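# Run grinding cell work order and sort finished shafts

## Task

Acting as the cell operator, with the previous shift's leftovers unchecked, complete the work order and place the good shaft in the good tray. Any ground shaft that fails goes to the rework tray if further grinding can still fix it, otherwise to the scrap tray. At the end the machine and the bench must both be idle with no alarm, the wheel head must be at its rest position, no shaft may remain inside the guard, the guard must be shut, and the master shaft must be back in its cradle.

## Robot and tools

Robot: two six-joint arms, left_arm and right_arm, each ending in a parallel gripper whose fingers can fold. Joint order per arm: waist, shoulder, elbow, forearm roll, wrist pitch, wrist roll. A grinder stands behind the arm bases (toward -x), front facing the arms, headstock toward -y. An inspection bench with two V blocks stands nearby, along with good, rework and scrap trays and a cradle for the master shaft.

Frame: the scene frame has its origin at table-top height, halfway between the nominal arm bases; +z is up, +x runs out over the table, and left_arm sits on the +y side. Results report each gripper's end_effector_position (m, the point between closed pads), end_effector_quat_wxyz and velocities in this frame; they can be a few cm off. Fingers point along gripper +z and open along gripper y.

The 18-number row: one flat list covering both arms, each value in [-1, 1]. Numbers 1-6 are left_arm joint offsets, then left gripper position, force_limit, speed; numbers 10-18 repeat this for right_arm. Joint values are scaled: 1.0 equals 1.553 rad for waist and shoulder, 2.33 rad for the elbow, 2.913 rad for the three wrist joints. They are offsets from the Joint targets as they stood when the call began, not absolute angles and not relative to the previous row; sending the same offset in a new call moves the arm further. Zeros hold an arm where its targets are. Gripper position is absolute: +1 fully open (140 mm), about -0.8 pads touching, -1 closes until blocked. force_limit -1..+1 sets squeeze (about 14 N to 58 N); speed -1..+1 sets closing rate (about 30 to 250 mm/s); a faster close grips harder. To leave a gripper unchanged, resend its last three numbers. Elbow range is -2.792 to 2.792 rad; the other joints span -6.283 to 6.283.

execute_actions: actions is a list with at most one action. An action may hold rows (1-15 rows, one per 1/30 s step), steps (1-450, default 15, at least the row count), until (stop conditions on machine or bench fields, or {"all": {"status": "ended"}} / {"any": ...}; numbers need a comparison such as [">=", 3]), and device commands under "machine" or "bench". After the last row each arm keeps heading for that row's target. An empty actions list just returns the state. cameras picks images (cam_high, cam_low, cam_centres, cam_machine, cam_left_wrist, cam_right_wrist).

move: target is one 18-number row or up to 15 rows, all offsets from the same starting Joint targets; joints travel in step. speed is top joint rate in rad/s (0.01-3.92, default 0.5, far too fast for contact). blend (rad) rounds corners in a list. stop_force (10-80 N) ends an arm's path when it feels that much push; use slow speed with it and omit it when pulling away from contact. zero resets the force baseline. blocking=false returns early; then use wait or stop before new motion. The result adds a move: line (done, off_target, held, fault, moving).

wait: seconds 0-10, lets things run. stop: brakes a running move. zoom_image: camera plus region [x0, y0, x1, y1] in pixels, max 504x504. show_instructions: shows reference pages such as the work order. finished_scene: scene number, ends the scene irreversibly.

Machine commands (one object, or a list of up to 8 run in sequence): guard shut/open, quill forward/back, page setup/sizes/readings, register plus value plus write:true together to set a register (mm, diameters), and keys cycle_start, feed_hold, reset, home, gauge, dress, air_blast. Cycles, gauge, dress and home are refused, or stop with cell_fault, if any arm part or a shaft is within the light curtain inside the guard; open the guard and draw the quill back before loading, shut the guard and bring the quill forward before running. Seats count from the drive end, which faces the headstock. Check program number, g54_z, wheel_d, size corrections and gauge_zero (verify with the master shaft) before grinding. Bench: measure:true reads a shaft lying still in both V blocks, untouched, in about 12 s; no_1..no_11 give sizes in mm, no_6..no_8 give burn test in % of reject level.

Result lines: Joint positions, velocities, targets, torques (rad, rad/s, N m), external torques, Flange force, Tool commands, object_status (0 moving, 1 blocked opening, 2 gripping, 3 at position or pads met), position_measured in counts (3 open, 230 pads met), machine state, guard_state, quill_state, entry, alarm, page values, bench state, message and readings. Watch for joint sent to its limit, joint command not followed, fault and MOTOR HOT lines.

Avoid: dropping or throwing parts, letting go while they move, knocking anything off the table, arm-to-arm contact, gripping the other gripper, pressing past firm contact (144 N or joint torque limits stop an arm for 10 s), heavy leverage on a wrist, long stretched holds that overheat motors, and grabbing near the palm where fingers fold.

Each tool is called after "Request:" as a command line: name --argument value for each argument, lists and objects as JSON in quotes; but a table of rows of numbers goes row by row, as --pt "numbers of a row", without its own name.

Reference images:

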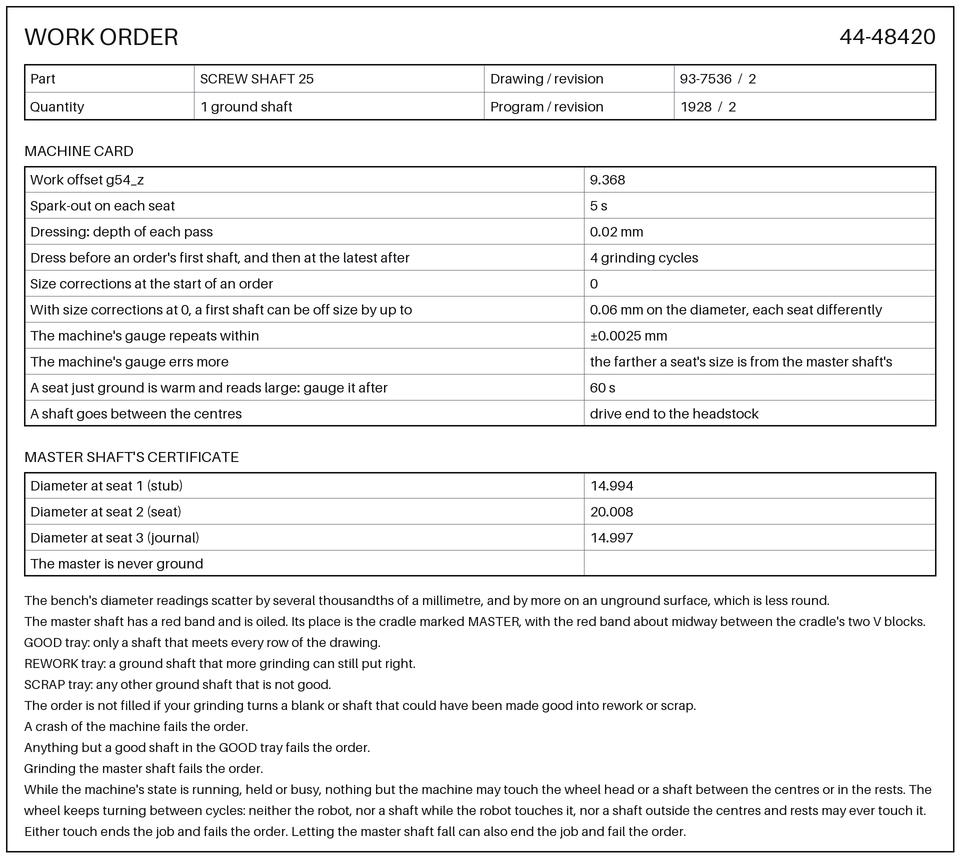

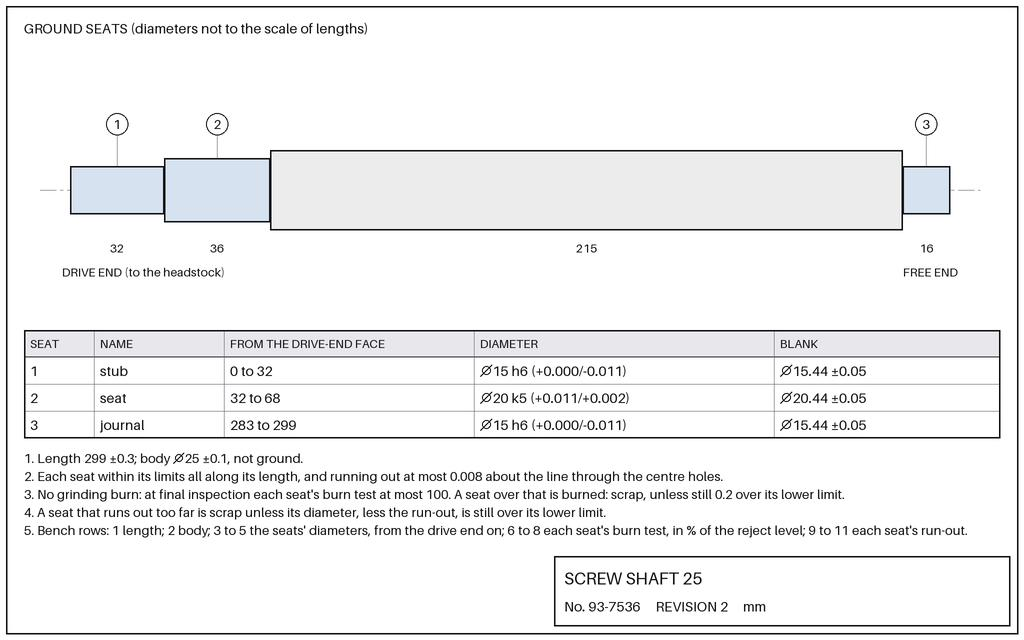

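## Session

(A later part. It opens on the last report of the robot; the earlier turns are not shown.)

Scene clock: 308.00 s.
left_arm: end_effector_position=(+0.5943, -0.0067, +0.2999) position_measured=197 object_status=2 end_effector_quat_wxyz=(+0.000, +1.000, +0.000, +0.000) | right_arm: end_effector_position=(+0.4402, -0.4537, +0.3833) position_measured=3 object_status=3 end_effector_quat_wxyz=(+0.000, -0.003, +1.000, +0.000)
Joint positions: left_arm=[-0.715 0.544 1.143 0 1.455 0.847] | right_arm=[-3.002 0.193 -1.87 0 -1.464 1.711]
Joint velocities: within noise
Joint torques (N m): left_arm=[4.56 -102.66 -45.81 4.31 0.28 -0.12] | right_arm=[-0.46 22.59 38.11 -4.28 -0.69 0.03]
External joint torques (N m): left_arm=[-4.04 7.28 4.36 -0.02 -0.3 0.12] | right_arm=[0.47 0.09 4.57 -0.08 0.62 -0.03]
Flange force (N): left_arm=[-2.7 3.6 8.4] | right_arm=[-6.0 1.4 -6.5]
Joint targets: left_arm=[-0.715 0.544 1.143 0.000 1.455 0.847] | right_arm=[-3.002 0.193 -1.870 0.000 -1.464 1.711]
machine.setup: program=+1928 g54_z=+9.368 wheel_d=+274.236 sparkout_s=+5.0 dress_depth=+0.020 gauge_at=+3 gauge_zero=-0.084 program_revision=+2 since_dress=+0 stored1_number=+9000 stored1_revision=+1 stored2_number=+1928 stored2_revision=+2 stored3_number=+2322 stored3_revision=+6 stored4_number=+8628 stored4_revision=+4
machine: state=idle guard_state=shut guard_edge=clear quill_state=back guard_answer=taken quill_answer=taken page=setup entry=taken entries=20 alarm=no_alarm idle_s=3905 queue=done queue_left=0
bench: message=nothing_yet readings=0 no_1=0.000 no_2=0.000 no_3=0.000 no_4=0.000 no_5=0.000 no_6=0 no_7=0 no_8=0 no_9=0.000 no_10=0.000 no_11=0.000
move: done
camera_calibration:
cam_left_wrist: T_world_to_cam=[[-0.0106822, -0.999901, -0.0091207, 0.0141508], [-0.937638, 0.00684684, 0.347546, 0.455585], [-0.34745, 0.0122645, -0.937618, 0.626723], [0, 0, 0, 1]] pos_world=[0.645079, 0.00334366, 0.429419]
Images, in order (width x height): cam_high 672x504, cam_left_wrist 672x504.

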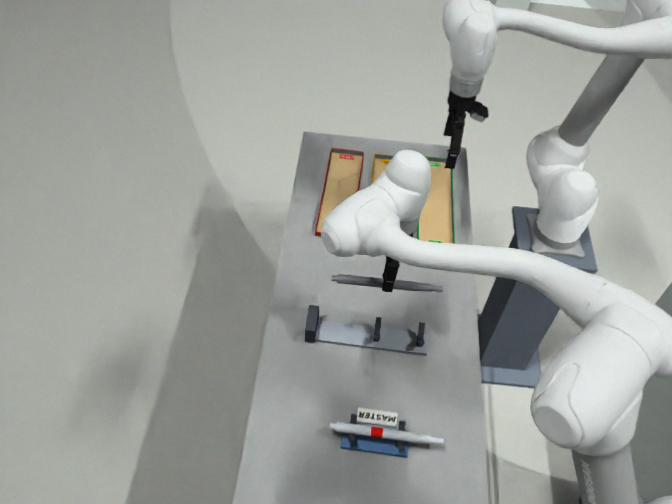

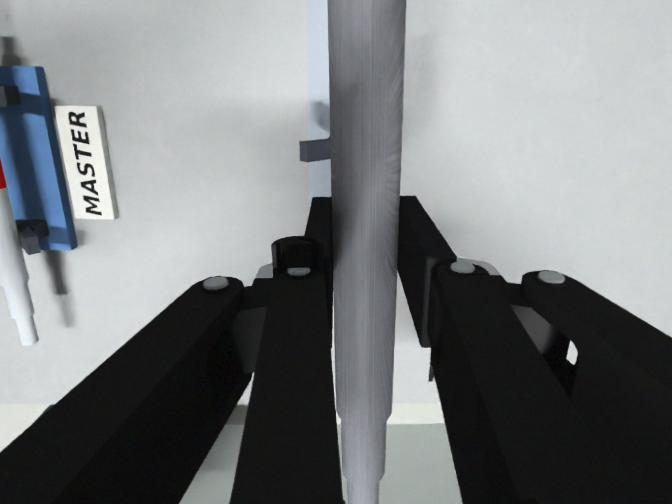

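Request:
zoom_image --camera "cam_high" --region '[290, 290, 440, 370]'

Scaled by 3.360 from the camera's 672x504 image, which has a finer 960x720 frame.

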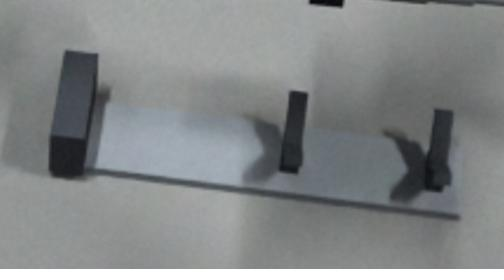

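Request:
move --target '[-0.0216,0.00789,0.12759,0,-0.10626,-0.00134,-1,1,-1,0,0,0,0,0,0,1,1,1]' --speed 0.25 --cameras '["cam_left_wrist","cam_low"]'

Request:
zoom_image --camera "cam_left_wrist" --region '[220, 0, 520, 360]'

Request:
zoom_image --camera "cam_low" --region '[60, 140, 230, 270]'

Scene clock: 334.67 s.
left_arm: end_effector_position=(+0.5463, -0.0021, +0.1297) position_measured=197 object_status=2 end_effector_quat_wxyz=(+0.000, +1.000, -0.015, +0.000) | right_arm: end_effector_position=(+0.4402, -0.4537, +0.3833) position_measured=3 object_status=3 end_effector_quat_wxyz=(+0.000, -0.003, +1.000, +0.000)
Joint positions: left_arm=[-0.748 0.556 1.441 0 1.145 0.843] | right_arm=[-3.002 0.193 -1.87 0 -1.464 1.711]
Joint velocities: within noise
Joint torques (N m): left_arm=[3.13 -99.06 -41.92 3.97 0.19 -0.03] | right_arm=[-0.38 22.48 38.23 -4.31 -0.72 0.12]
External joint torques (N m): left_arm=[-3.04 6.43 3.93 -0.05 -0.22 0.04] | right_arm=[0.38 0.18 4.44 -0.06 0.66 -0.12]
Flange force (N): left_arm=[-2.6 2.5 8.0] | right_arm=[-5.7 0.9 -6.2]
Joint targets: left_arm=[-0.748 0.556 1.441 0.000 1.145 0.843] | right_arm=[-3.002 0.193 -1.870 0.000 -1.464 1.711]
machine.setup: program=+1928 g54_z=+9.368 wheel_d=+274.236 sparkout_s=+5.0 dress_depth=+0.020 gauge_at=+3 gauge_zero=-0.084 program_revision=+2 since_dress=+0 stored1_number=+9000 stored1_revision=+1 stored2_number=+1928 stored2_revision=+2 stored3_number=+2322 stored3_revision=+6 stored4_number=+8628 stored4_revision=+4
machine: state=idle guard_state=shut guard_edge=clear quill_state=back guard_answer=taken quill_answer=taken page=setup entry=taken entries=20 alarm=no_alarm idle_s=3931 queue=done queue_left=0
bench: message=nothing_yet readings=0 no_1=0.000 no_2=0.000 no_3=0.000 no_4=0.000 no_5=0.000 no_6=0 no_7=0 no_8=0 no_9=0.000 no_10=0.000 no_11=0.000
move: done
camera_calibration:
cam_left_wrist: T_world_to_cam=[[-0.0406624, -0.99913, -0.00927486, 0.0330901], [-0.936968, 0.0349051, 0.347667, 0.4695], [-0.347041, 0.0228272, -0.937572, 0.450251], [0, 0, 0, 1]] pos_world=[0.597508, 0.00639536, 0.259219]
Images, in order (width x height): cam_low 672x504, cam_left_wrist 672x504.

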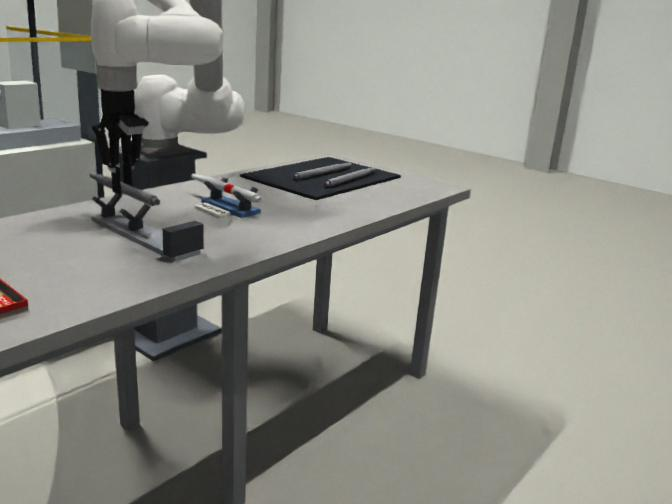

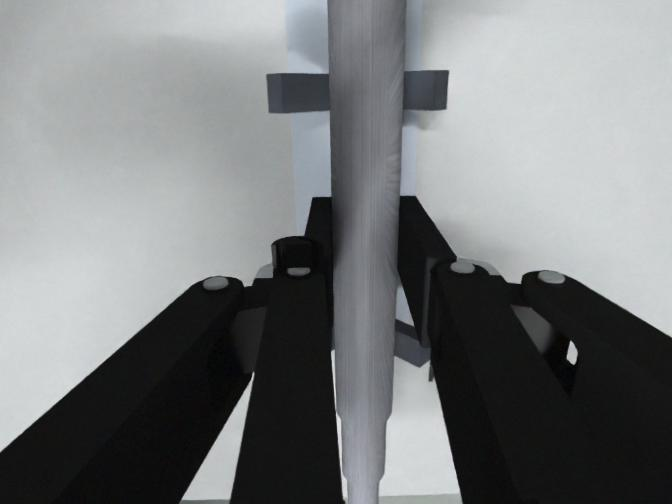

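Scaled by 1.400 from the camera's 672x504 image, which has a finer 960x720 frame.

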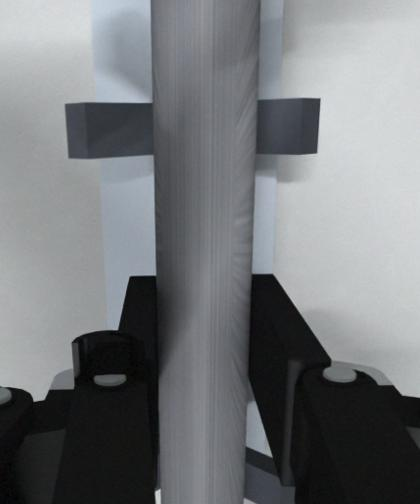

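Scaled by 2.965 from the camera's 672x504 image, which has a finer 960x720 frame.

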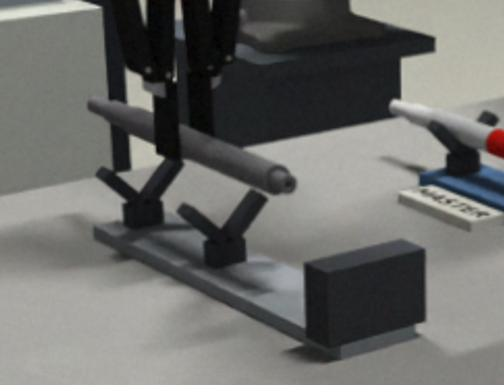

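Request:
move --target '[0,0.0335,0.0226,0,-0.0360,0,-1,1,-1,0,0,0,0,0,0,1,1,1]' --speed 0.03 --stop_force 12 --cameras '["cam_left_wrist","cam_high"]'

Scene clock: 367.60 s.
left_arm: end_effector_position=(+0.5468, -0.0026, +0.0808) position_measured=197 object_status=2 end_effector_quat_wxyz=(+0.000, +1.000, -0.015, +0.000) | right_arm: end_effector_position=(+0.4402, -0.4537, +0.3833) position_measured=3 object_status=3 end_effector_quat_wxyz=(+0.000, -0.003, +1.000, +0.000)
Joint positions: left_arm=[-0.748 0.592 1.478 0 1.072 0.843] | right_arm=[-3.002 0.193 -1.87 0 -1.464 1.711]
Joint velocities: within noise
Joint torques (N m): left_arm=[-1.15 -73.33 -30.74 2.32 -3.99 0.04] | right_arm=[-0.59 22.46 38.06 -4.37 -0.66 0.05]
External joint torques (N m): left_arm=[1.46 -21.09 -5.77 1.45 3.96 -0.04] | right_arm=[0.62 0.09 4.65 -0.01 0.6 -0.05]
Flange force (N): left_arm=[-8.2 -8.9 -26.4] | right_arm=[-6.0 1.7 -6.6]
Joint targets: left_arm=[-0.748 0.592 1.478 0.000 1.072 0.843] | right_arm=[-3.002 0.193 -1.870 0.000 -1.464 1.711]
machine.setup: program=+1928 g54_z=+9.368 wheel_d=+274.236 sparkout_s=+5.0 dress_depth=+0.020 gauge_at=+3 gauge_zero=-0.084 program_revision=+2 since_dress=+0 stored1_number=+9000 stored1_revision=+1 stored2_number=+1928 stored2_revision=+2 stored3_number=+2322 stored3_revision=+6 stored4_number=+8628 stored4_revision=+4
machine: state=idle guard_state=shut guard_edge=clear quill_state=back guard_answer=taken quill_answer=taken page=setup entry=taken entries=20 alarm=no_alarm idle_s=3964 queue=done queue_left=0
bench: message=nothing_yet readings=0 no_1=0.000 no_2=0.000 no_3=0.000 no_4=0.000 no_5=0.000 no_6=0 no_7=0 no_8=0 no_9=0.000 no_10=0.000 no_11=0.000
move: contact (left_arm); left_arm: the wrist pitch is farthest, 0.032 rad from its target
camera_calibration:
cam_left_wrist: T_world_to_cam=[[-0.0405922, -0.999134, -0.00909215, 0.0320731], [-0.937003, 0.0349051, 0.347573, 0.4869], [-0.346955, 0.0226281, -0.937609, 0.404604], [0, 0, 0, 1]] pos_world=[0.597908, 0.00589463, 0.210419]
Images, in order (width x height): cam_high 672x504, cam_left_wrist 672x504.

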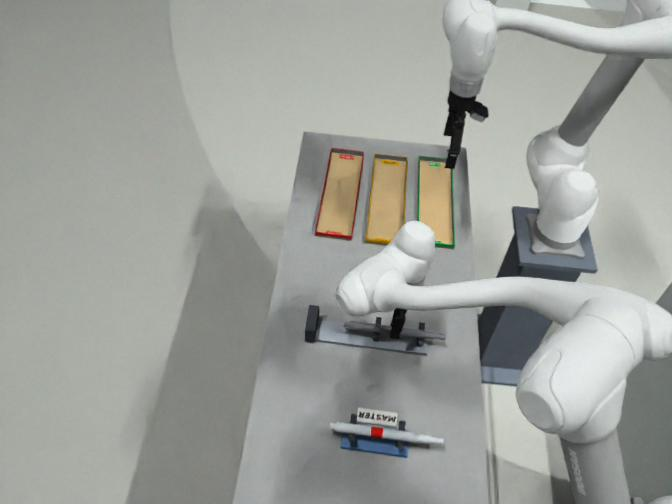

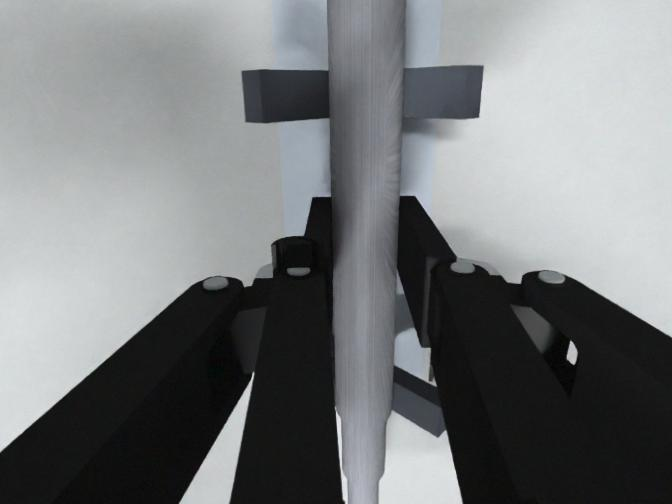

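Request:
execute_actions --actions '[{"rows":[[0,0,0,0,0,0,0,1,-1,0,0,0,0,0,0,1,1,1]],"steps":60}]' --cameras '["cam_left_wrist"]'

Scene clock: 375.27 s.
left_arm: end_effector_position=(+0.5468, -0.0026, +0.0808) position_measured=129 object_status=3 end_effector_quat_wxyz=(+0.000, +1.000, -0.015, +0.000) | right_arm: end_effector_position=(+0.4402, -0.4537, +0.3833) position_measured=3 object_status=3 end_effector_quat_wxyz=(+0.000, -0.003, +1.000, +0.000)
Joint positions: left_arm=[-0.748 0.593 1.478 0 1.072 0.843] | right_arm=[-3.002 0.193 -1.87 0 -1.464 1.711]
Joint velocities: within noise
Joint torques (N m): left_arm=[2.65 -93.04 -35.54 3.78 0.3 -0.13] | right_arm=[-0.55 22.43 38.09 -4.36 -0.65 0.05]
External joint torques (N m): left_arm=[-2.52 -1.46 -1.08 0 -0.33 0.13] | right_arm=[0.6 0.03 4.59 -0.02 0.59 -0.05]
Flange force (N): left_arm=[-1.7 2.3 -1.4] | right_arm=[-6.1 1.6 -6.5]
Joint targets: left_arm=[-0.748 0.592 1.478 0.000 1.072 0.843] | right_arm=[-3.002 0.193 -1.870 0.000 -1.464 1.711]
machine.setup: program=+1928 g54_z=+9.368 wheel_d=+274.236 sparkout_s=+5.0 dress_depth=+0.020 gauge_at=+3 gauge_zero=-0.084 program_revision=+2 since_dress=+0 stored1_number=+9000 stored1_revision=+1 stored2_number=+1928 stored2_revision=+2 stored3_number=+2322 stored3_revision=+6 stored4_number=+8628 stored4_revision=+4
machine: state=idle guard_state=shut guard_edge=clear quill_state=back guard_answer=taken quill_answer=taken page=setup entry=taken entries=20 alarm=no_alarm idle_s=3972 queue=done queue_left=0
bench: message=nothing_yet readings=0 no_1=0.000 no_2=0.000 no_3=0.000 no_4=0.000 no_5=0.000 no_6=0 no_7=0 no_8=0 no_9=0.000 no_10=0.000 no_11=0.000
camera_calibration:
cam_left_wrist: T_world_to_cam=[[-0.040628, -0.999132, -0.00918541, 0.0321136], [-0.937002, 0.0349062, 0.347576, 0.486933], [-0.346954, 0.0227281, -0.937607, 0.404509], [0, 0, 0, 1]] pos_world=[0.597908, 0.005895, 0.210319]
Images, in order (width x height): cam_left_wrist 672x504.

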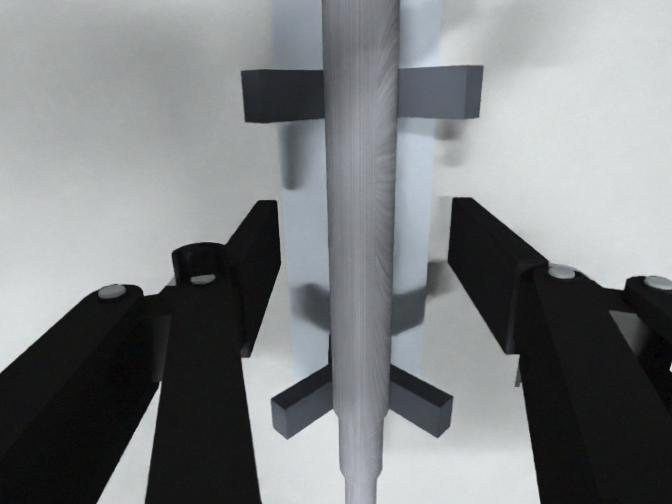

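Request:
move --pt "0 -0.0234 -0.0157 0 0.0250 0 0 1 -1 0 0 0 0 0 0 1 1 1" --pt "0 -0.0648 -0.0697 0 0.0902 0 0 1 -1 0 0 0 0 0 0 1 1 1" --speed '[0.06,0.3]' --blend 0.01 --cameras '[]'

Request:
execute_actions --actions '[{"bench":{"measure":true},"steps":420,"until":{"bench":{"readings":["=",1]}}}]' --cameras '["cam_left_wrist"]'

Scene clock: 384.17 s.
left_arm: end_effector_position=(+0.5464, -0.0022, +0.2498) position_measured=129 object_status=3 end_effector_quat_wxyz=(+0.000, +1.000, -0.015, +0.000) | right_arm: end_effector_position=(+0.4402, -0.4537, +0.3833) position_measured=3 object_status=3 end_effector_quat_wxyz=(+0.000, -0.003, +1.000, +0.000)
Joint positions: left_arm=[-0.748 0.492 1.315 0 1.335 0.843] | right_arm=[-3.002 0.193 -1.87 0 -1.464 1.711]
Joint velocities: within noise
Joint torques (N m): left_arm=[2.88 -87.92 -39.87 4.15 0.36 -0.1] | right_arm=[-0.42 22.49 37.97 -4.26 -0.65 0.11]
External joint torques (N m): left_arm=[-2.34 -1.58 -0.59 0.04 -0.39 0.1] | right_arm=[0.49 -0.25 4.62 -0.1 0.59 -0.11]
Flange force (N): left_arm=[-2.9 1.1 -0.7] | right_arm=[-6.6 1.3 -6.5]
Joint targets: left_arm=[-0.748 0.492 1.315 0.000 1.335 0.843] | right_arm=[-3.002 0.193 -1.870 0.000 -1.464 1.711]
machine.setup: program=+1928 g54_z=+9.368 wheel_d=+274.236 sparkout_s=+5.0 dress_depth=+0.020 gauge_at=+3 gauge_zero=-0.084 program_revision=+2 since_dress=+0 stored1_number=+9000 stored1_revision=+1 stored2_number=+1928 stored2_revision=+2 stored3_number=+2322 stored3_revision=+6 stored4_number=+8628 stored4_revision=+4
machine: state=idle guard_state=shut guard_edge=clear quill_state=back guard_answer=taken quill_answer=taken page=setup entry=taken entries=20 alarm=no_alarm idle_s=3980 queue=done queue_left=0
bench: message=nothing_yet readings=0 no_1=0.000 no_2=0.000 no_3=0.000 no_4=0.000 no_5=0.000 no_6=0 no_7=0 no_8=0 no_9=0.000 no_10=0.000 no_11=0.000
move: done
No camera images: "cameras" was empty.

Scene clock: 396.37 s.
left_arm: end_effector_position=(+0.5464, -0.0022, +0.2498) position_measured=129 object_status=3 end_effector_quat_wxyz=(+0.000, +1.000, -0.015, +0.000) | right_arm: end_effector_position=(+0.4402, -0.4537, +0.3833) position_measured=3 object_status=3 end_effector_quat_wxyz=(+0.000, -0.003, +1.000, +0.000)
Joint positions: left_arm=[-0.748 0.492 1.315 0 1.335 0.843] | right_arm=[-3.002 0.193 -1.87 0 -1.464 1.711]
Joint velocities: within noise
Joint torques (N m): left_arm=[2.58 -88.12 -39.61 4.2 0.27 -0.06] | right_arm=[-0.17 22.43 38.22 -4.33 -0.65 0.12]
External joint torques (N m): left_arm=[-2 -1.53 -0.91 0 -0.3 0.06] | right_arm=[0.19 0.07 4.38 -0.04 0.59 -0.12]
Flange force (N): left_arm=[-1.9 1.4 -1.2] | right_arm=[-5.9 0.5 -6.2]
Joint targets: left_arm=[-0.748 0.492 1.315 0.000 1.335 0.843] | right_arm=[-3.002 0.193 -1.870 0.000 -1.464 1.711]
Tool commands: left_gripper/position=+0.0 left_gripper/force_limit=+1.0 left_gripper/speed=-1.0 right_gripper/position=+1.0 right_gripper/force_limit=+1.0 right_gripper/speed=+1.0
machine.setup: program=+1928 g54_z=+9.368 wheel_d=+274.236 sparkout_s=+5.0 dress_depth=+0.020 gauge_at=+3 gauge_zero=-0.084 program_revision=+2 since_dress=+0 stored1_number=+9000 stored1_revision=+1 stored2_number=+1928 stored2_revision=+2 stored3_number=+2322 stored3_revision=+6 stored4_number=+8628 stored4_revision=+4
machine: state=idle guard_state=shut guard_edge=clear quill_state=back guard_answer=taken quill_answer=taken page=setup entry=taken entries=20 alarm=no_alarm idle_s=3992 queue=done queue_left=0
bench: message=measure_taken readings=1 no_1=298.994 no_2=25.054 no_3=15.423 no_4=20.477 no_5=15.438 no_6=47 no_7=43 no_8=46 no_9=0.002 no_10=0.005 no_11=0.005
camera_calibration:
cam_left_wrist: T_world_to_cam=[[-0.0406138, -0.999135, -0.00888262, 0.0339259], [-0.937111, 0.0350053, 0.347271, 0.427951], [-0.34666, 0.022428, -0.937723, 0.56278], [0, 0, 0, 1]] pos_world=[0.597509, 0.00629394, 0.379418]
Images, in order (width x height): cam_left_wrist 672x504.

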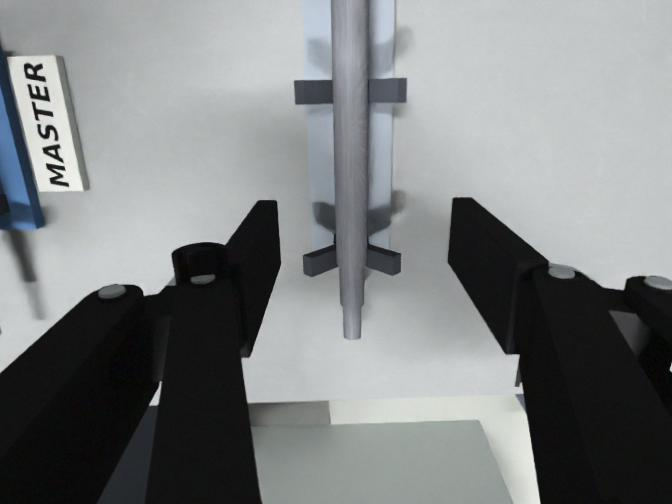

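Request:
move --pt "0 0.0414 0.0540 0 -0.0652 0 0 1 -1 0 0 0 0 0 0 1 1 1" --pt "0 0.0648 0.0697 0 -0.0902 0 0 1 -1 0 0 0 0 0 0 1 1 1" --speed '[0.3,0.08]' --blend 0.01 --cameras '[]'

Request:
execute_actions --actions '[{"rows":[[0,0,0,0,0,0,-1,1,-1,0,0,0,0,0,0,1,1,1]],"steps":90,"machine":{"guard":"open"}}]' --cameras '["cam_left_wrist"]'

Scene clock: 404.07 s.
left_arm: end_effector_position=(+0.5468, -0.0026, +0.0808) position_measured=129 object_status=3 end_effector_quat_wxyz=(+0.000, +1.000, -0.015, +0.000) | right_arm: end_effector_position=(+0.4402, -0.4537, +0.3833) position_measured=3 object_status=3 end_effector_quat_wxyz=(+0.000, -0.003, +1.000, +0.000)
Joint positions: left_arm=[-0.748 0.592 1.478 0 1.072 0.843] | right_arm=[-3.002 0.193 -1.87 0 -1.464 1.711]
Joint velocities: within noise
Joint torques (N m): left_arm=[2.96 -93.03 -35.58 3.78 0.34 -0.07] | right_arm=[-0.64 22.39 38.05 -4.34 -0.63 0.08]
External joint torques (N m): left_arm=[-2.44 -1.4 -0.89 0 -0.36 0.07] | right_arm=[0.66 0.2 4.68 -0.03 0.58 -0.08]
Flange force (N): left_arm=[-2.0 2.0 -1.2] | right_arm=[-5.9 1.7 -6.7]
Joint targets: left_arm=[-0.748 0.592 1.478 0.000 1.072 0.843] | right_arm=[-3.002 0.193 -1.870 0.000 -1.464 1.711]
machine.setup: program=+1928 g54_z=+9.368 wheel_d=+274.236 sparkout_s=+5.0 dress_depth=+0.020 gauge_at=+3 gauge_zero=-0.084 program_revision=+2 since_dress=+0 stored1_number=+9000 stored1_revision=+1 stored2_number=+1928 stored2_revision=+2 stored3_number=+2322 stored3_revision=+6 stored4_number=+8628 stored4_revision=+4
machine: state=idle guard_state=shut guard_edge=clear quill_state=back guard_answer=taken quill_answer=taken page=setup entry=taken entries=20 alarm=no_alarm idle_s=4000 queue=done queue_left=0
bench: message=measure_taken readings=1 no_1=298.994 no_2=25.054 no_3=15.423 no_4=20.477 no_5=15.438 no_6=47 no_7=43 no_8=46 no_9=0.002 no_10=0.005 no_11=0.005
move: done
No camera images: "cameras" was empty.

Scene clock: 407.27 s.
left_arm: end_effector_position=(+0.5468, -0.0026, +0.0808) position_measured=196 object_status=2 end_effector_quat_wxyz=(+0.000, +1.000, -0.015, +0.000) | right_arm: end_effector_position=(+0.4402, -0.4537, +0.3833) position_measured=3 object_status=3 end_effector_quat_wxyz=(+0.000, -0.003, +1.000, +0.000)
Joint positions: left_arm=[-0.748 0.592 1.478 0 1.072 0.843] | right_arm=[-3.002 0.193 -1.87 0 -1.464 1.711]
Joint velocities: within noise
Joint torques (N m): left_arm=[-33.93 -71.17 -48.87 -9.59 -16.64 0.25] | right_arm=[-0.3 22.77 38.22 -4.34 -0.58 0.09]
External joint torques (N m): left_arm=[34.67 -23.1 12.43 13.36 16.61 -0.25] | right_arm=[0.35 -0.38 4.44 -0.03 0.53 -0.09]
Flange force (N): left_arm=[-8.5 -60.1 -33.8] | right_arm=[-6.6 1.0 -6.3]
Joint targets: left_arm=[-0.748 0.592 1.478 0.000 1.072 0.843] | right_arm=[-3.002 0.193 -1.870 0.000 -1.464 1.711]
machine.setup: program=+1928 g54_z=+9.368 wheel_d=+274.236 sparkout_s=+5.0 dress_depth=+0.020 gauge_at=+3 gauge_zero=-0.084 program_revision=+2 since_dress=+0 stored1_number=+9000 stored1_revision=+1 stored2_number=+1928 stored2_revision=+2 stored3_number=+2322 stored3_revision=+6 stored4_number=+8628 stored4_revision=+4
machine: state=idle guard_state=open guard_edge=clear quill_state=back guard_answer=taken quill_answer=taken page=setup entry=taken entries=20 alarm=no_alarm idle_s=4003 queue=done queue_left=0
bench: message=measure_taken readings=1 no_1=298.994 no_2=25.054 no_3=15.423 no_4=20.477 no_5=15.438 no_6=47 no_7=43 no_8=46 no_9=0.002 no_10=0.005 no_11=0.005
camera_calibration:
cam_left_wrist: T_world_to_cam=[[-0.040628, -0.999132, -0.00918541, 0.0321145], [-0.937002, 0.0349062, 0.347576, 0.486899], [-0.346954, 0.0227281, -0.937607, 0.404603], [0, 0, 0, 1]] pos_world=[0.597908, 0.005895, 0.210419]
Images, in order (width x height): cam_left_wrist 672x504.

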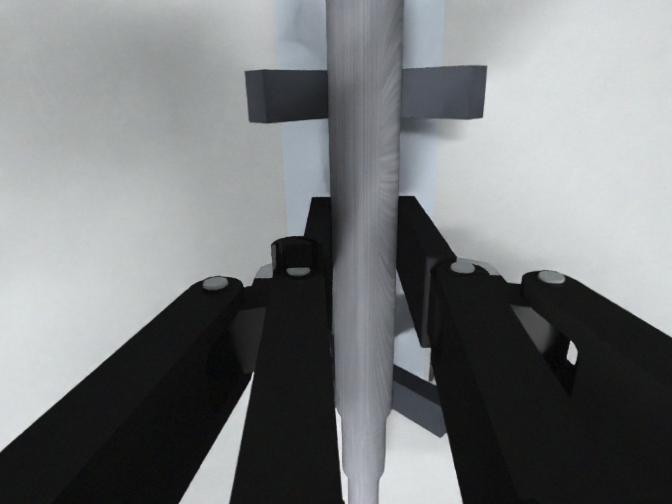

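Request:
move --pt "0 -0.0234 -0.0157 0 0.0250 0 -1 1 -1 0 0 0 0 0 0 1 1 1" --pt "0.0116 -0.3168 0.0524 0 0.1263 -0.0045 -1 1 -1 0 0 0 0 0 0 1 1 1" --pt "-0.5299 -0.4417 0.1043 0 0.1521 0.6032 -1 1 -1 0 0 0 0 0 0 1 1 1" --speed '[0.05,0.4,0.6]' --blend '[0.01,0.1,0]' --cameras '["cam_left_wrist","cam_centres","cam_machine"]'

Scene clock: 421.43 s.
left_arm: end_effector_position=(-0.0554, +0.0466, +0.4200) position_measured=196 object_status=2 end_effector_quat_wxyz=(+0.000, -0.263, +0.965, +0.000) | right_arm: end_effector_position=(+0.4402, -0.4537, +0.3833) position_measured=3 object_status=3 end_effector_quat_wxyz=(+0.000, -0.003, +1.000, +0.000)
Joint positions: left_arm=[-1.571 -0.094 1.721 0 1.515 2.6] | right_arm=[-3.002 0.193 -1.87 0 -1.464 1.711]
Joint velocities: within noise
Joint torques (N m): left_arm=[2.47 -36.36 -46.21 4.08 0.3 0.02] | right_arm=[-0.1 22.51 38.01 -4.34 -0.71 0.11]
External joint torques (N m): left_arm=[-2.65 4.1 4.53 0.14 -0.32 -0.02] | right_arm=[0.15 -0.09 4.64 -0.03 0.65 -0.11]
Flange force (N): left_arm=[4.6 2.6 8.7] | right_arm=[-6.5 0.5 -6.5]
Joint targets: left_arm=[-1.572 -0.094 1.721 0.000 1.515 2.600] | right_arm=[-3.002 0.193 -1.870 0.000 -1.464 1.711]
machine.setup: program=+1928 g54_z=+9.368 wheel_d=+274.236 sparkout_s=+5.0 dress_depth=+0.020 gauge_at=+3 gauge_zero=-0.084 program_revision=+2 since_dress=+0 stored1_number=+9000 stored1_revision=+1 stored2_number=+1928 stored2_revision=+2 stored3_number=+2322 stored3_revision=+6 stored4_number=+8628 stored4_revision=+4
machine: state=idle guard_state=open guard_edge=clear quill_state=back guard_answer=taken quill_answer=taken page=setup entry=taken entries=20 alarm=no_alarm idle_s=4017 queue=done queue_left=0
bench: message=measure_taken readings=1 no_1=298.994 no_2=25.054 no_3=15.423 no_4=20.477 no_5=15.438 no_6=47 no_7=43 no_8=46 no_9=0.002 no_10=0.005 no_11=0.005
move: done
camera_calibration:
cam_left_wrist: T_world_to_cam=[[-0.497611, 0.867355, -0.00888499, -0.0525076], [0.811796, 0.469296, 0.347489, -0.120271], [0.305566, 0.165701, -0.937642, 0.542096], [0, 0, 0, 1]] pos_world=[-0.0941389, 0.0121593, 0.549619]
Images, in order (width x height): cam_centres 672x504, cam_machine 672x504, cam_left_wrist 672x504.

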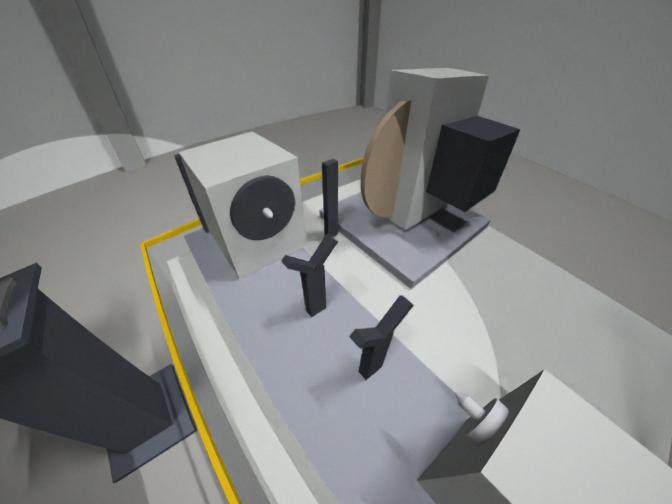

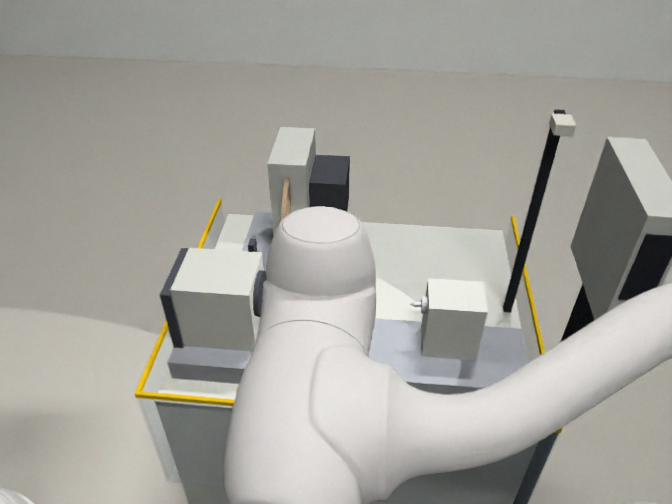

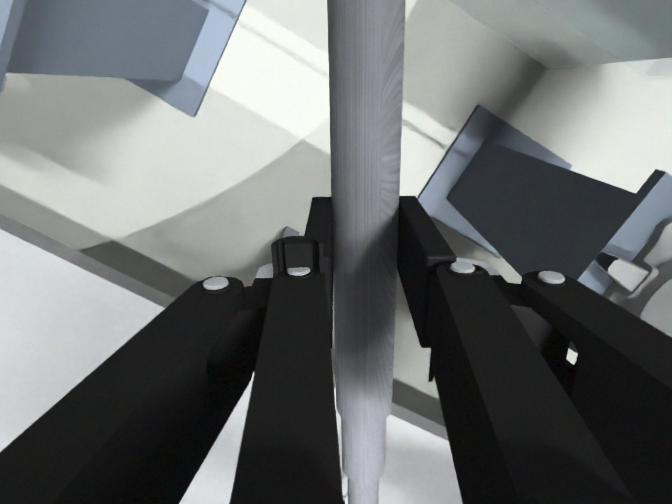

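Request:
move --target '[-0.5422,0.2740,-0.1911,0,0.0066,0.4325,-1,1,-1,0,0,0,0,0,0,1,1,1]' --speed 0.5 --cameras '["cam_left_wrist","cam_centres","cam_machine"]'

Scene clock: 437.30 s.
left_arm: end_effector_position=(-0.6349, +0.0199, +0.3999) position_measured=196 object_status=2 end_effector_quat_wxyz=(+0.000, +0.707, +0.707, +0.000) | right_arm: end_effector_position=(+0.4402, -0.4537, +0.3833) position_measured=3 object_status=3 end_effector_quat_wxyz=(+0.000, -0.003, +1.000, +0.000)
Joint positions: left_arm=[-2.414 0.332 1.275 0 1.534 3.86] | right_arm=[-3.002 0.193 -1.87 0 -1.464 1.711]
Joint velocities: within noise
Joint torques (N m): left_arm=[2.35 -81.03 -45.85 4.14 0.45 -0.01] | right_arm=[-0.24 22.42 38.08 -4.31 -0.63 0.13]
External joint torques (N m): left_arm=[-2.6 5.76 4.2 0.11 -0.42 0.01] | right_arm=[0.3 0.03 4.62 -0.06 0.58 -0.13]
Flange force (N): left_arm=[2.7 -2.1 8.3] | right_arm=[-6.2 0.8 -6.6]
Joint targets: left_arm=[-2.414 0.332 1.275 0.000 1.534 3.860] | right_arm=[-3.002 0.193 -1.870 0.000 -1.464 1.711]
machine.setup: program=+1928 g54_z=+9.368 wheel_d=+274.236 sparkout_s=+5.0 dress_depth=+0.020 gauge_at=+3 gauge_zero=-0.084 program_revision=+2 since_dress=+0 stored1_number=+9000 stored1_revision=+1 stored2_number=+1928 stored2_revision=+2 stored3_number=+2322 stored3_revision=+6 stored4_number=+8628 stored4_revision=+4
machine: state=idle guard_state=open guard_edge=clear quill_state=back guard_answer=taken quill_answer=taken page=setup entry=taken entries=20 alarm=no_alarm idle_s=4033 queue=done queue_left=0
bench: message=measure_taken readings=1 no_1=298.994 no_2=25.054 no_3=15.423 no_4=20.477 no_5=15.438 no_6=47 no_7=43 no_8=46 no_9=0.002 no_10=0.005 no_11=0.005
move: done
camera_calibration:
cam_left_wrist: T_world_to_cam=[[0.999902, -0.0104389, -0.00931906, 0.650553], [-0.00654976, -0.937641, 0.347544, -0.121984], [-0.0123659, -0.347449, -0.937617, 0.513068], [0, 0, 0, 1]] pos_world=[-0.644944, 0.0706791, 0.529519]
Images, in order (width x height): cam_centres 672x504, cam_machine 672x504, cam_left_wrist 672x504.

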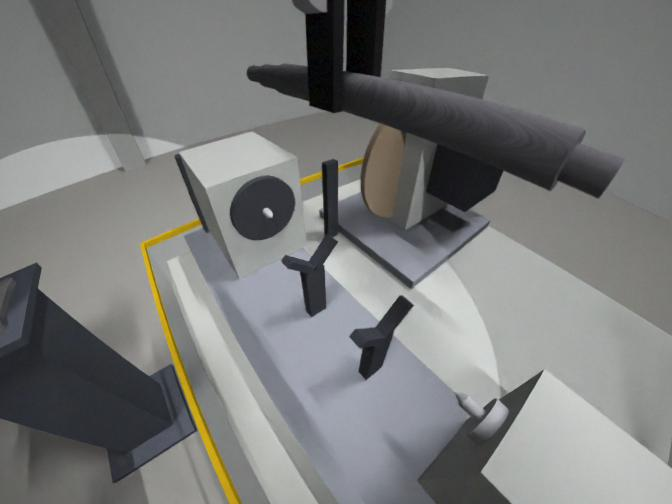

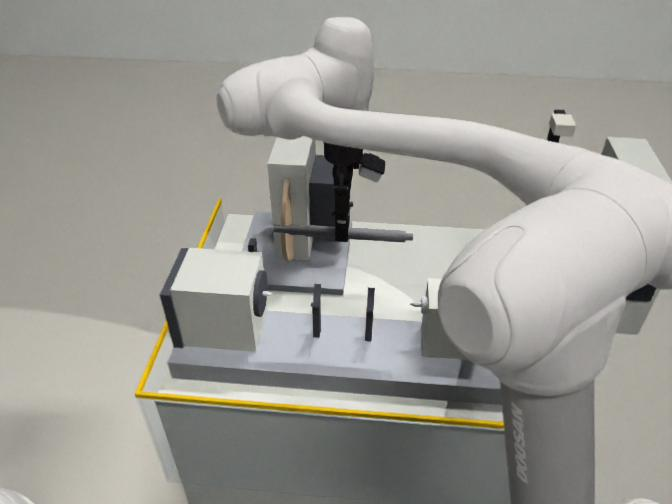

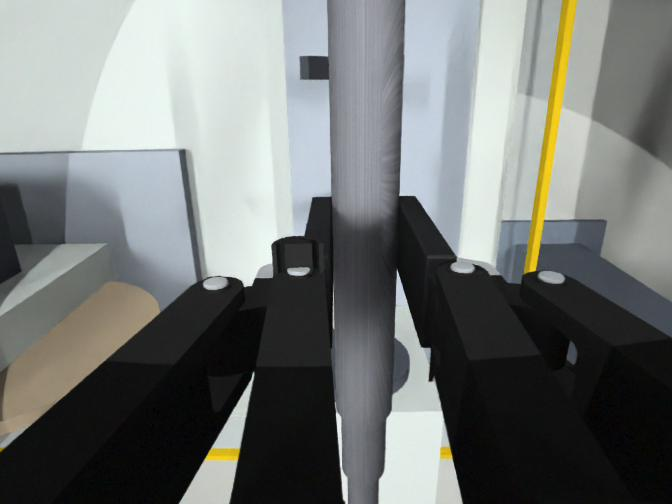

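Request:
move --pt "0 0.0108 0.0596 0 -0.0534 0 -1 1 -1 0 0 0 0 0 0 1 1 1" --pt "0 0.0359 0.1079 0 -0.1054 0 -1 1 -1 0 0 0 0 0 0 1 1 1" --speed '[0.3,0.12]' --blend 0.02 --cameras '["cam_left_wrist","cam_centres"]'

Scene clock: 444.70 s.
left_arm: end_effector_position=(-0.6349, +0.0199, +0.2198) position_measured=196 object_status=2 end_effector_quat_wxyz=(+0.000, +0.707, +0.707, +0.000) | right_arm: end_effector_position=(+0.4402, -0.4537, +0.3833) position_measured=3 object_status=3 end_effector_quat_wxyz=(+0.000, -0.003, +1.000, +0.000)
Joint positions: left_arm=[-2.414 0.388 1.527 0 1.227 3.86] | right_arm=[-3.002 0.193 -1.87 0 -1.464 1.711]
Joint velocities: within noise
Joint torques (N m): left_arm=[2.45 -84.32 -43.44 3.92 0.46 -0.09] | right_arm=[-0.22 22.71 37.86 -4.36 -0.62 0.07]
External joint torques (N m): left_arm=[-2.8 5.92 4.04 0.08 -0.44 0.09] | right_arm=[0.26 -0.21 4.8 -0.01 0.56 -0.07]
Flange force (N): left_arm=[2.8 -2.2 8.4] | right_arm=[-6.8 0.8 -6.9]
Joint targets: left_arm=[-2.414 0.388 1.527 0.000 1.227 3.860] | right_arm=[-3.002 0.193 -1.870 0.000 -1.464 1.711]
machine.setup: program=+1928 g54_z=+9.368 wheel_d=+274.236 sparkout_s=+5.0 dress_depth=+0.020 gauge_at=+3 gauge_zero=-0.084 program_revision=+2 since_dress=+0 stored1_number=+9000 stored1_revision=+1 stored2_number=+1928 stored2_revision=+2 stored3_number=+2322 stored3_revision=+6 stored4_number=+8628 stored4_revision=+4
machine: state=idle guard_state=open guard_edge=clear quill_state=back guard_answer=taken quill_answer=taken page=setup entry=taken entries=20 alarm=no_alarm idle_s=4040 queue=done queue_left=0
bench: message=measure_taken readings=1 no_1=298.994 no_2=25.054 no_3=15.423 no_4=20.477 no_5=15.438 no_6=47 no_7=43 no_8=46 no_9=0.002 no_10=0.005 no_11=0.005
move: done
camera_calibration:
cam_left_wrist: T_world_to_cam=[[0.999903, -0.010495, -0.0091911, 0.648833], [-0.0066469, -0.93764, 0.347544, -0.0594192], [-0.0122654, -0.347449, -0.937618, 0.344175], [0, 0, 0, 1]] pos_world=[-0.644944, 0.0706791, 0.349319]
Images, in order (width x height): cam_centres 672x504, cam_left_wrist 672x504.

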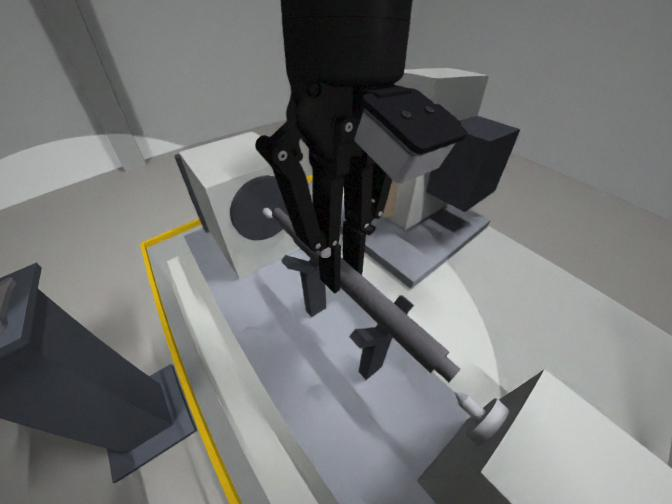

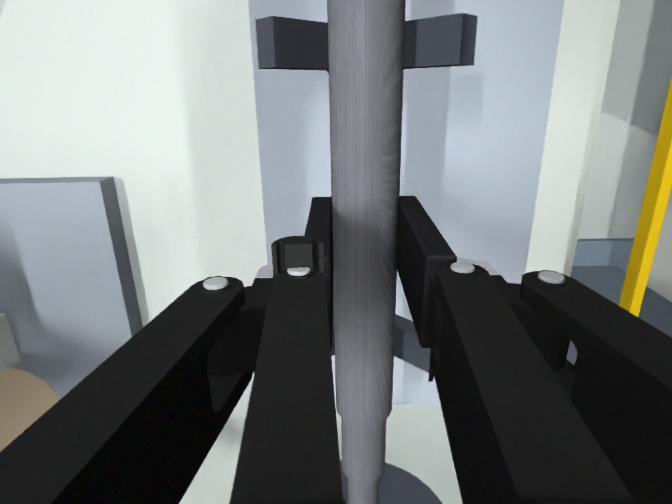

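Request:
move --target '[0,0.0131,0.0160,0,-0.0198,0,-1,1,-1,0,0,0,0,0,0,1,1,1]' --speed 0.03 --stop_force 12 --cameras '["cam_left_wrist","cam_centres"]'

Scene clock: 450.43 s.
left_arm: end_effector_position=(-0.6350, +0.0198, +0.2007) position_measured=196 object_status=2 end_effector_quat_wxyz=(+0.000, +0.707, +0.707, +0.000) | right_arm: end_effector_position=(+0.4402, -0.4537, +0.3833) position_measured=3 object_status=3 end_effector_quat_wxyz=(+0.000, -0.003, +1.000, +0.000)
Joint positions: left_arm=[-2.414 0.399 1.547 0 1.196 3.86] | right_arm=[-3.002 0.193 -1.87 0 -1.464 1.711]
Joint velocities: within noise
Joint torques (N m): left_arm=[-1.59 -61.27 -32.03 2.56 -3.1 -0.04] | right_arm=[-0.22 22.41 38.18 -4.33 -0.65 0.07]
External joint torques (N m): left_arm=[1.42 -17.31 -6.69 1.38 3.13 0.04] | right_arm=[0.23 0.22 4.51 -0.04 0.59 -0.07]
Flange force (N): left_arm=[4.9 7.9 -22.5] | right_arm=[-5.8 0.7 -6.4]
Joint targets: left_arm=[-2.414 0.399 1.547 0.000 1.196 3.860] | right_arm=[-3.002 0.193 -1.870 0.000 -1.464 1.711]
machine.setup: program=+1928 g54_z=+9.368 wheel_d=+274.236 sparkout_s=+5.0 dress_depth=+0.020 gauge_at=+3 gauge_zero=-0.084 program_revision=+2 since_dress=+0 stored1_number=+9000 stored1_revision=+1 stored2_number=+1928 stored2_revision=+2 stored3_number=+2322 stored3_revision=+6 stored4_number=+8628 stored4_revision=+4
machine: state=idle guard_state=open guard_edge=clear quill_state=back guard_answer=taken quill_answer=taken page=setup entry=taken entries=20 alarm=no_alarm idle_s=4046 queue=done queue_left=0
bench: message=measure_taken readings=1 no_1=298.994 no_2=25.054 no_3=15.423 no_4=20.477 no_5=15.438 no_6=47 no_7=43 no_8=46 no_9=0.002 no_10=0.005 no_11=0.005
move: contact (left_arm); left_arm: the wrist pitch is farthest, 0.026 rad from its target
camera_calibration:
cam_left_wrist: T_world_to_cam=[[0.999904, -0.0104598, -0.00909752, 0.648725], [-0.00664643, -0.93764, 0.347544, -0.0529097], [-0.0121655, -0.34745, -0.93762, 0.326389], [0, 0, 0, 1]] pos_world=[-0.645043, 0.0705791, 0.330319]
Images, in order (width x height): cam_centres 672x504, cam_left_wrist 672x504.

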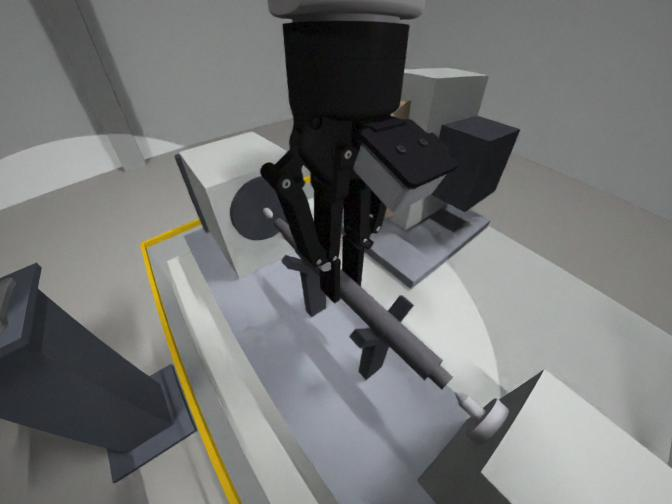

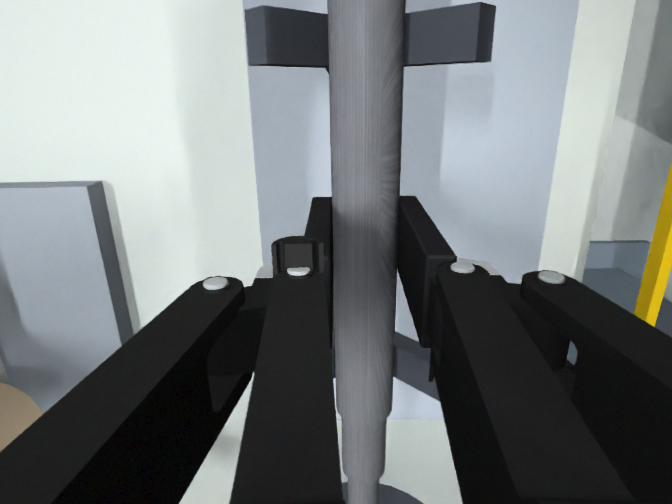

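Request:
execute_actions --actions '[{"rows":[[0,0,0,0,0,0,0,1,-1,0,0,0,0,0,0,1,1,1]],"steps":60}]' --cameras '["cam_left_wrist","cam_centres"]'

Scene clock: 454.10 s.
left_arm: end_effector_position=(-0.6350, +0.0198, +0.2007) position_measured=129 object_status=3 end_effector_quat_wxyz=(+0.000, +0.707, +0.707, +0.000) | right_arm: end_effector_position=(+0.4402, -0.4537, +0.3833) position_measured=3 object_status=3 end_effector_quat_wxyz=(+0.000, -0.003, +1.000, +0.000)
Joint positions: left_arm=[-2.414 0.399 1.547 0 1.196 3.86] | right_arm=[-3.002 0.193 -1.87 0 -1.464 1.711]
Joint velocities: within noise
Joint torques (N m): left_arm=[2.59 -77.66 -37.9 3.89 0.36 -0.09] | right_arm=[-0.2 22.66 37.98 -4.29 -0.66 0.06]
External joint torques (N m): left_arm=[-3.1 -1.35 -0.98 0.05 -0.34 0.09] | right_arm=[0.2 0.13 4.79 -0.09 0.6 -0.06]
Flange force (N): left_arm=[3.1 -2.5 -1.3] | right_arm=[-6.3 0.7 -6.9]
Joint targets: left_arm=[-2.414 0.399 1.547 0.000 1.196 3.860] | right_arm=[-3.002 0.193 -1.870 0.000 -1.464 1.711]
machine.setup: program=+1928 g54_z=+9.368 wheel_d=+274.236 sparkout_s=+5.0 dress_depth=+0.020 gauge_at=+3 gauge_zero=-0.084 program_revision=+2 since_dress=+0 stored1_number=+9000 stored1_revision=+1 stored2_number=+1928 stored2_revision=+2 stored3_number=+2322 stored3_revision=+6 stored4_number=+8628 stored4_revision=+4
machine: state=idle guard_state=open guard_edge=clear quill_state=back guard_answer=taken quill_answer=taken page=setup entry=taken entries=20 alarm=no_alarm idle_s=4050 queue=done queue_left=0
bench: message=measure_taken readings=1 no_1=298.994 no_2=25.054 no_3=15.423 no_4=20.477 no_5=15.438 no_6=47 no_7=43 no_8=46 no_9=0.002 no_10=0.005 no_11=0.005
camera_calibration:
cam_left_wrist: T_world_to_cam=[[0.999904, -0.0104598, -0.00909752, 0.648724], [-0.00664643, -0.93764, 0.347544, -0.052875], [-0.0121655, -0.34745, -0.93762, 0.326295], [0, 0, 0, 1]] pos_world=[-0.645043, 0.0705791, 0.330219]
Images, in order (width x height): cam_centres 672x504, cam_left_wrist 672x504.

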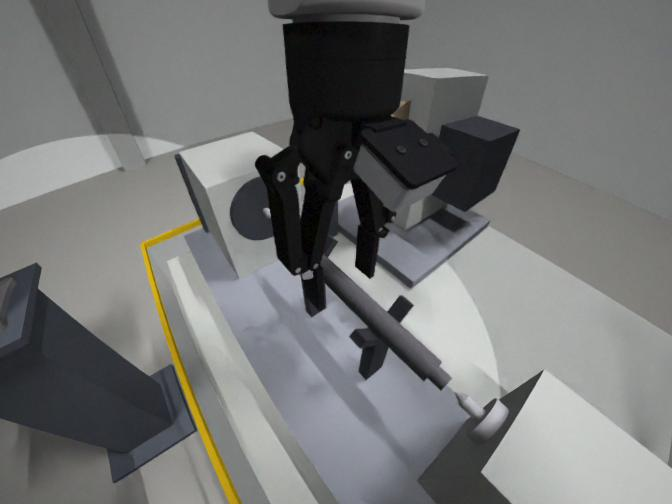

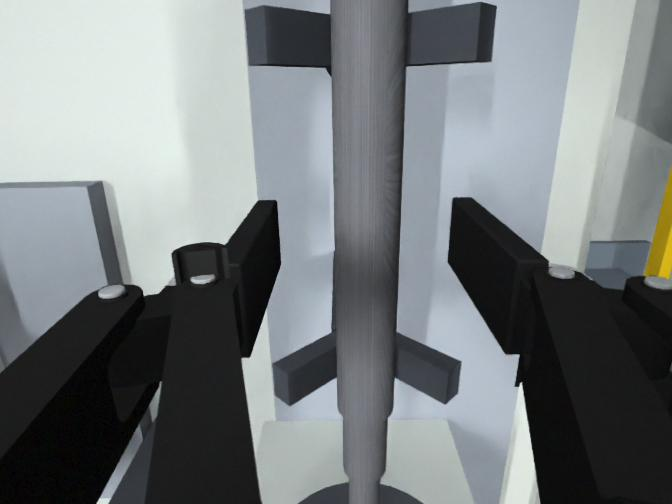

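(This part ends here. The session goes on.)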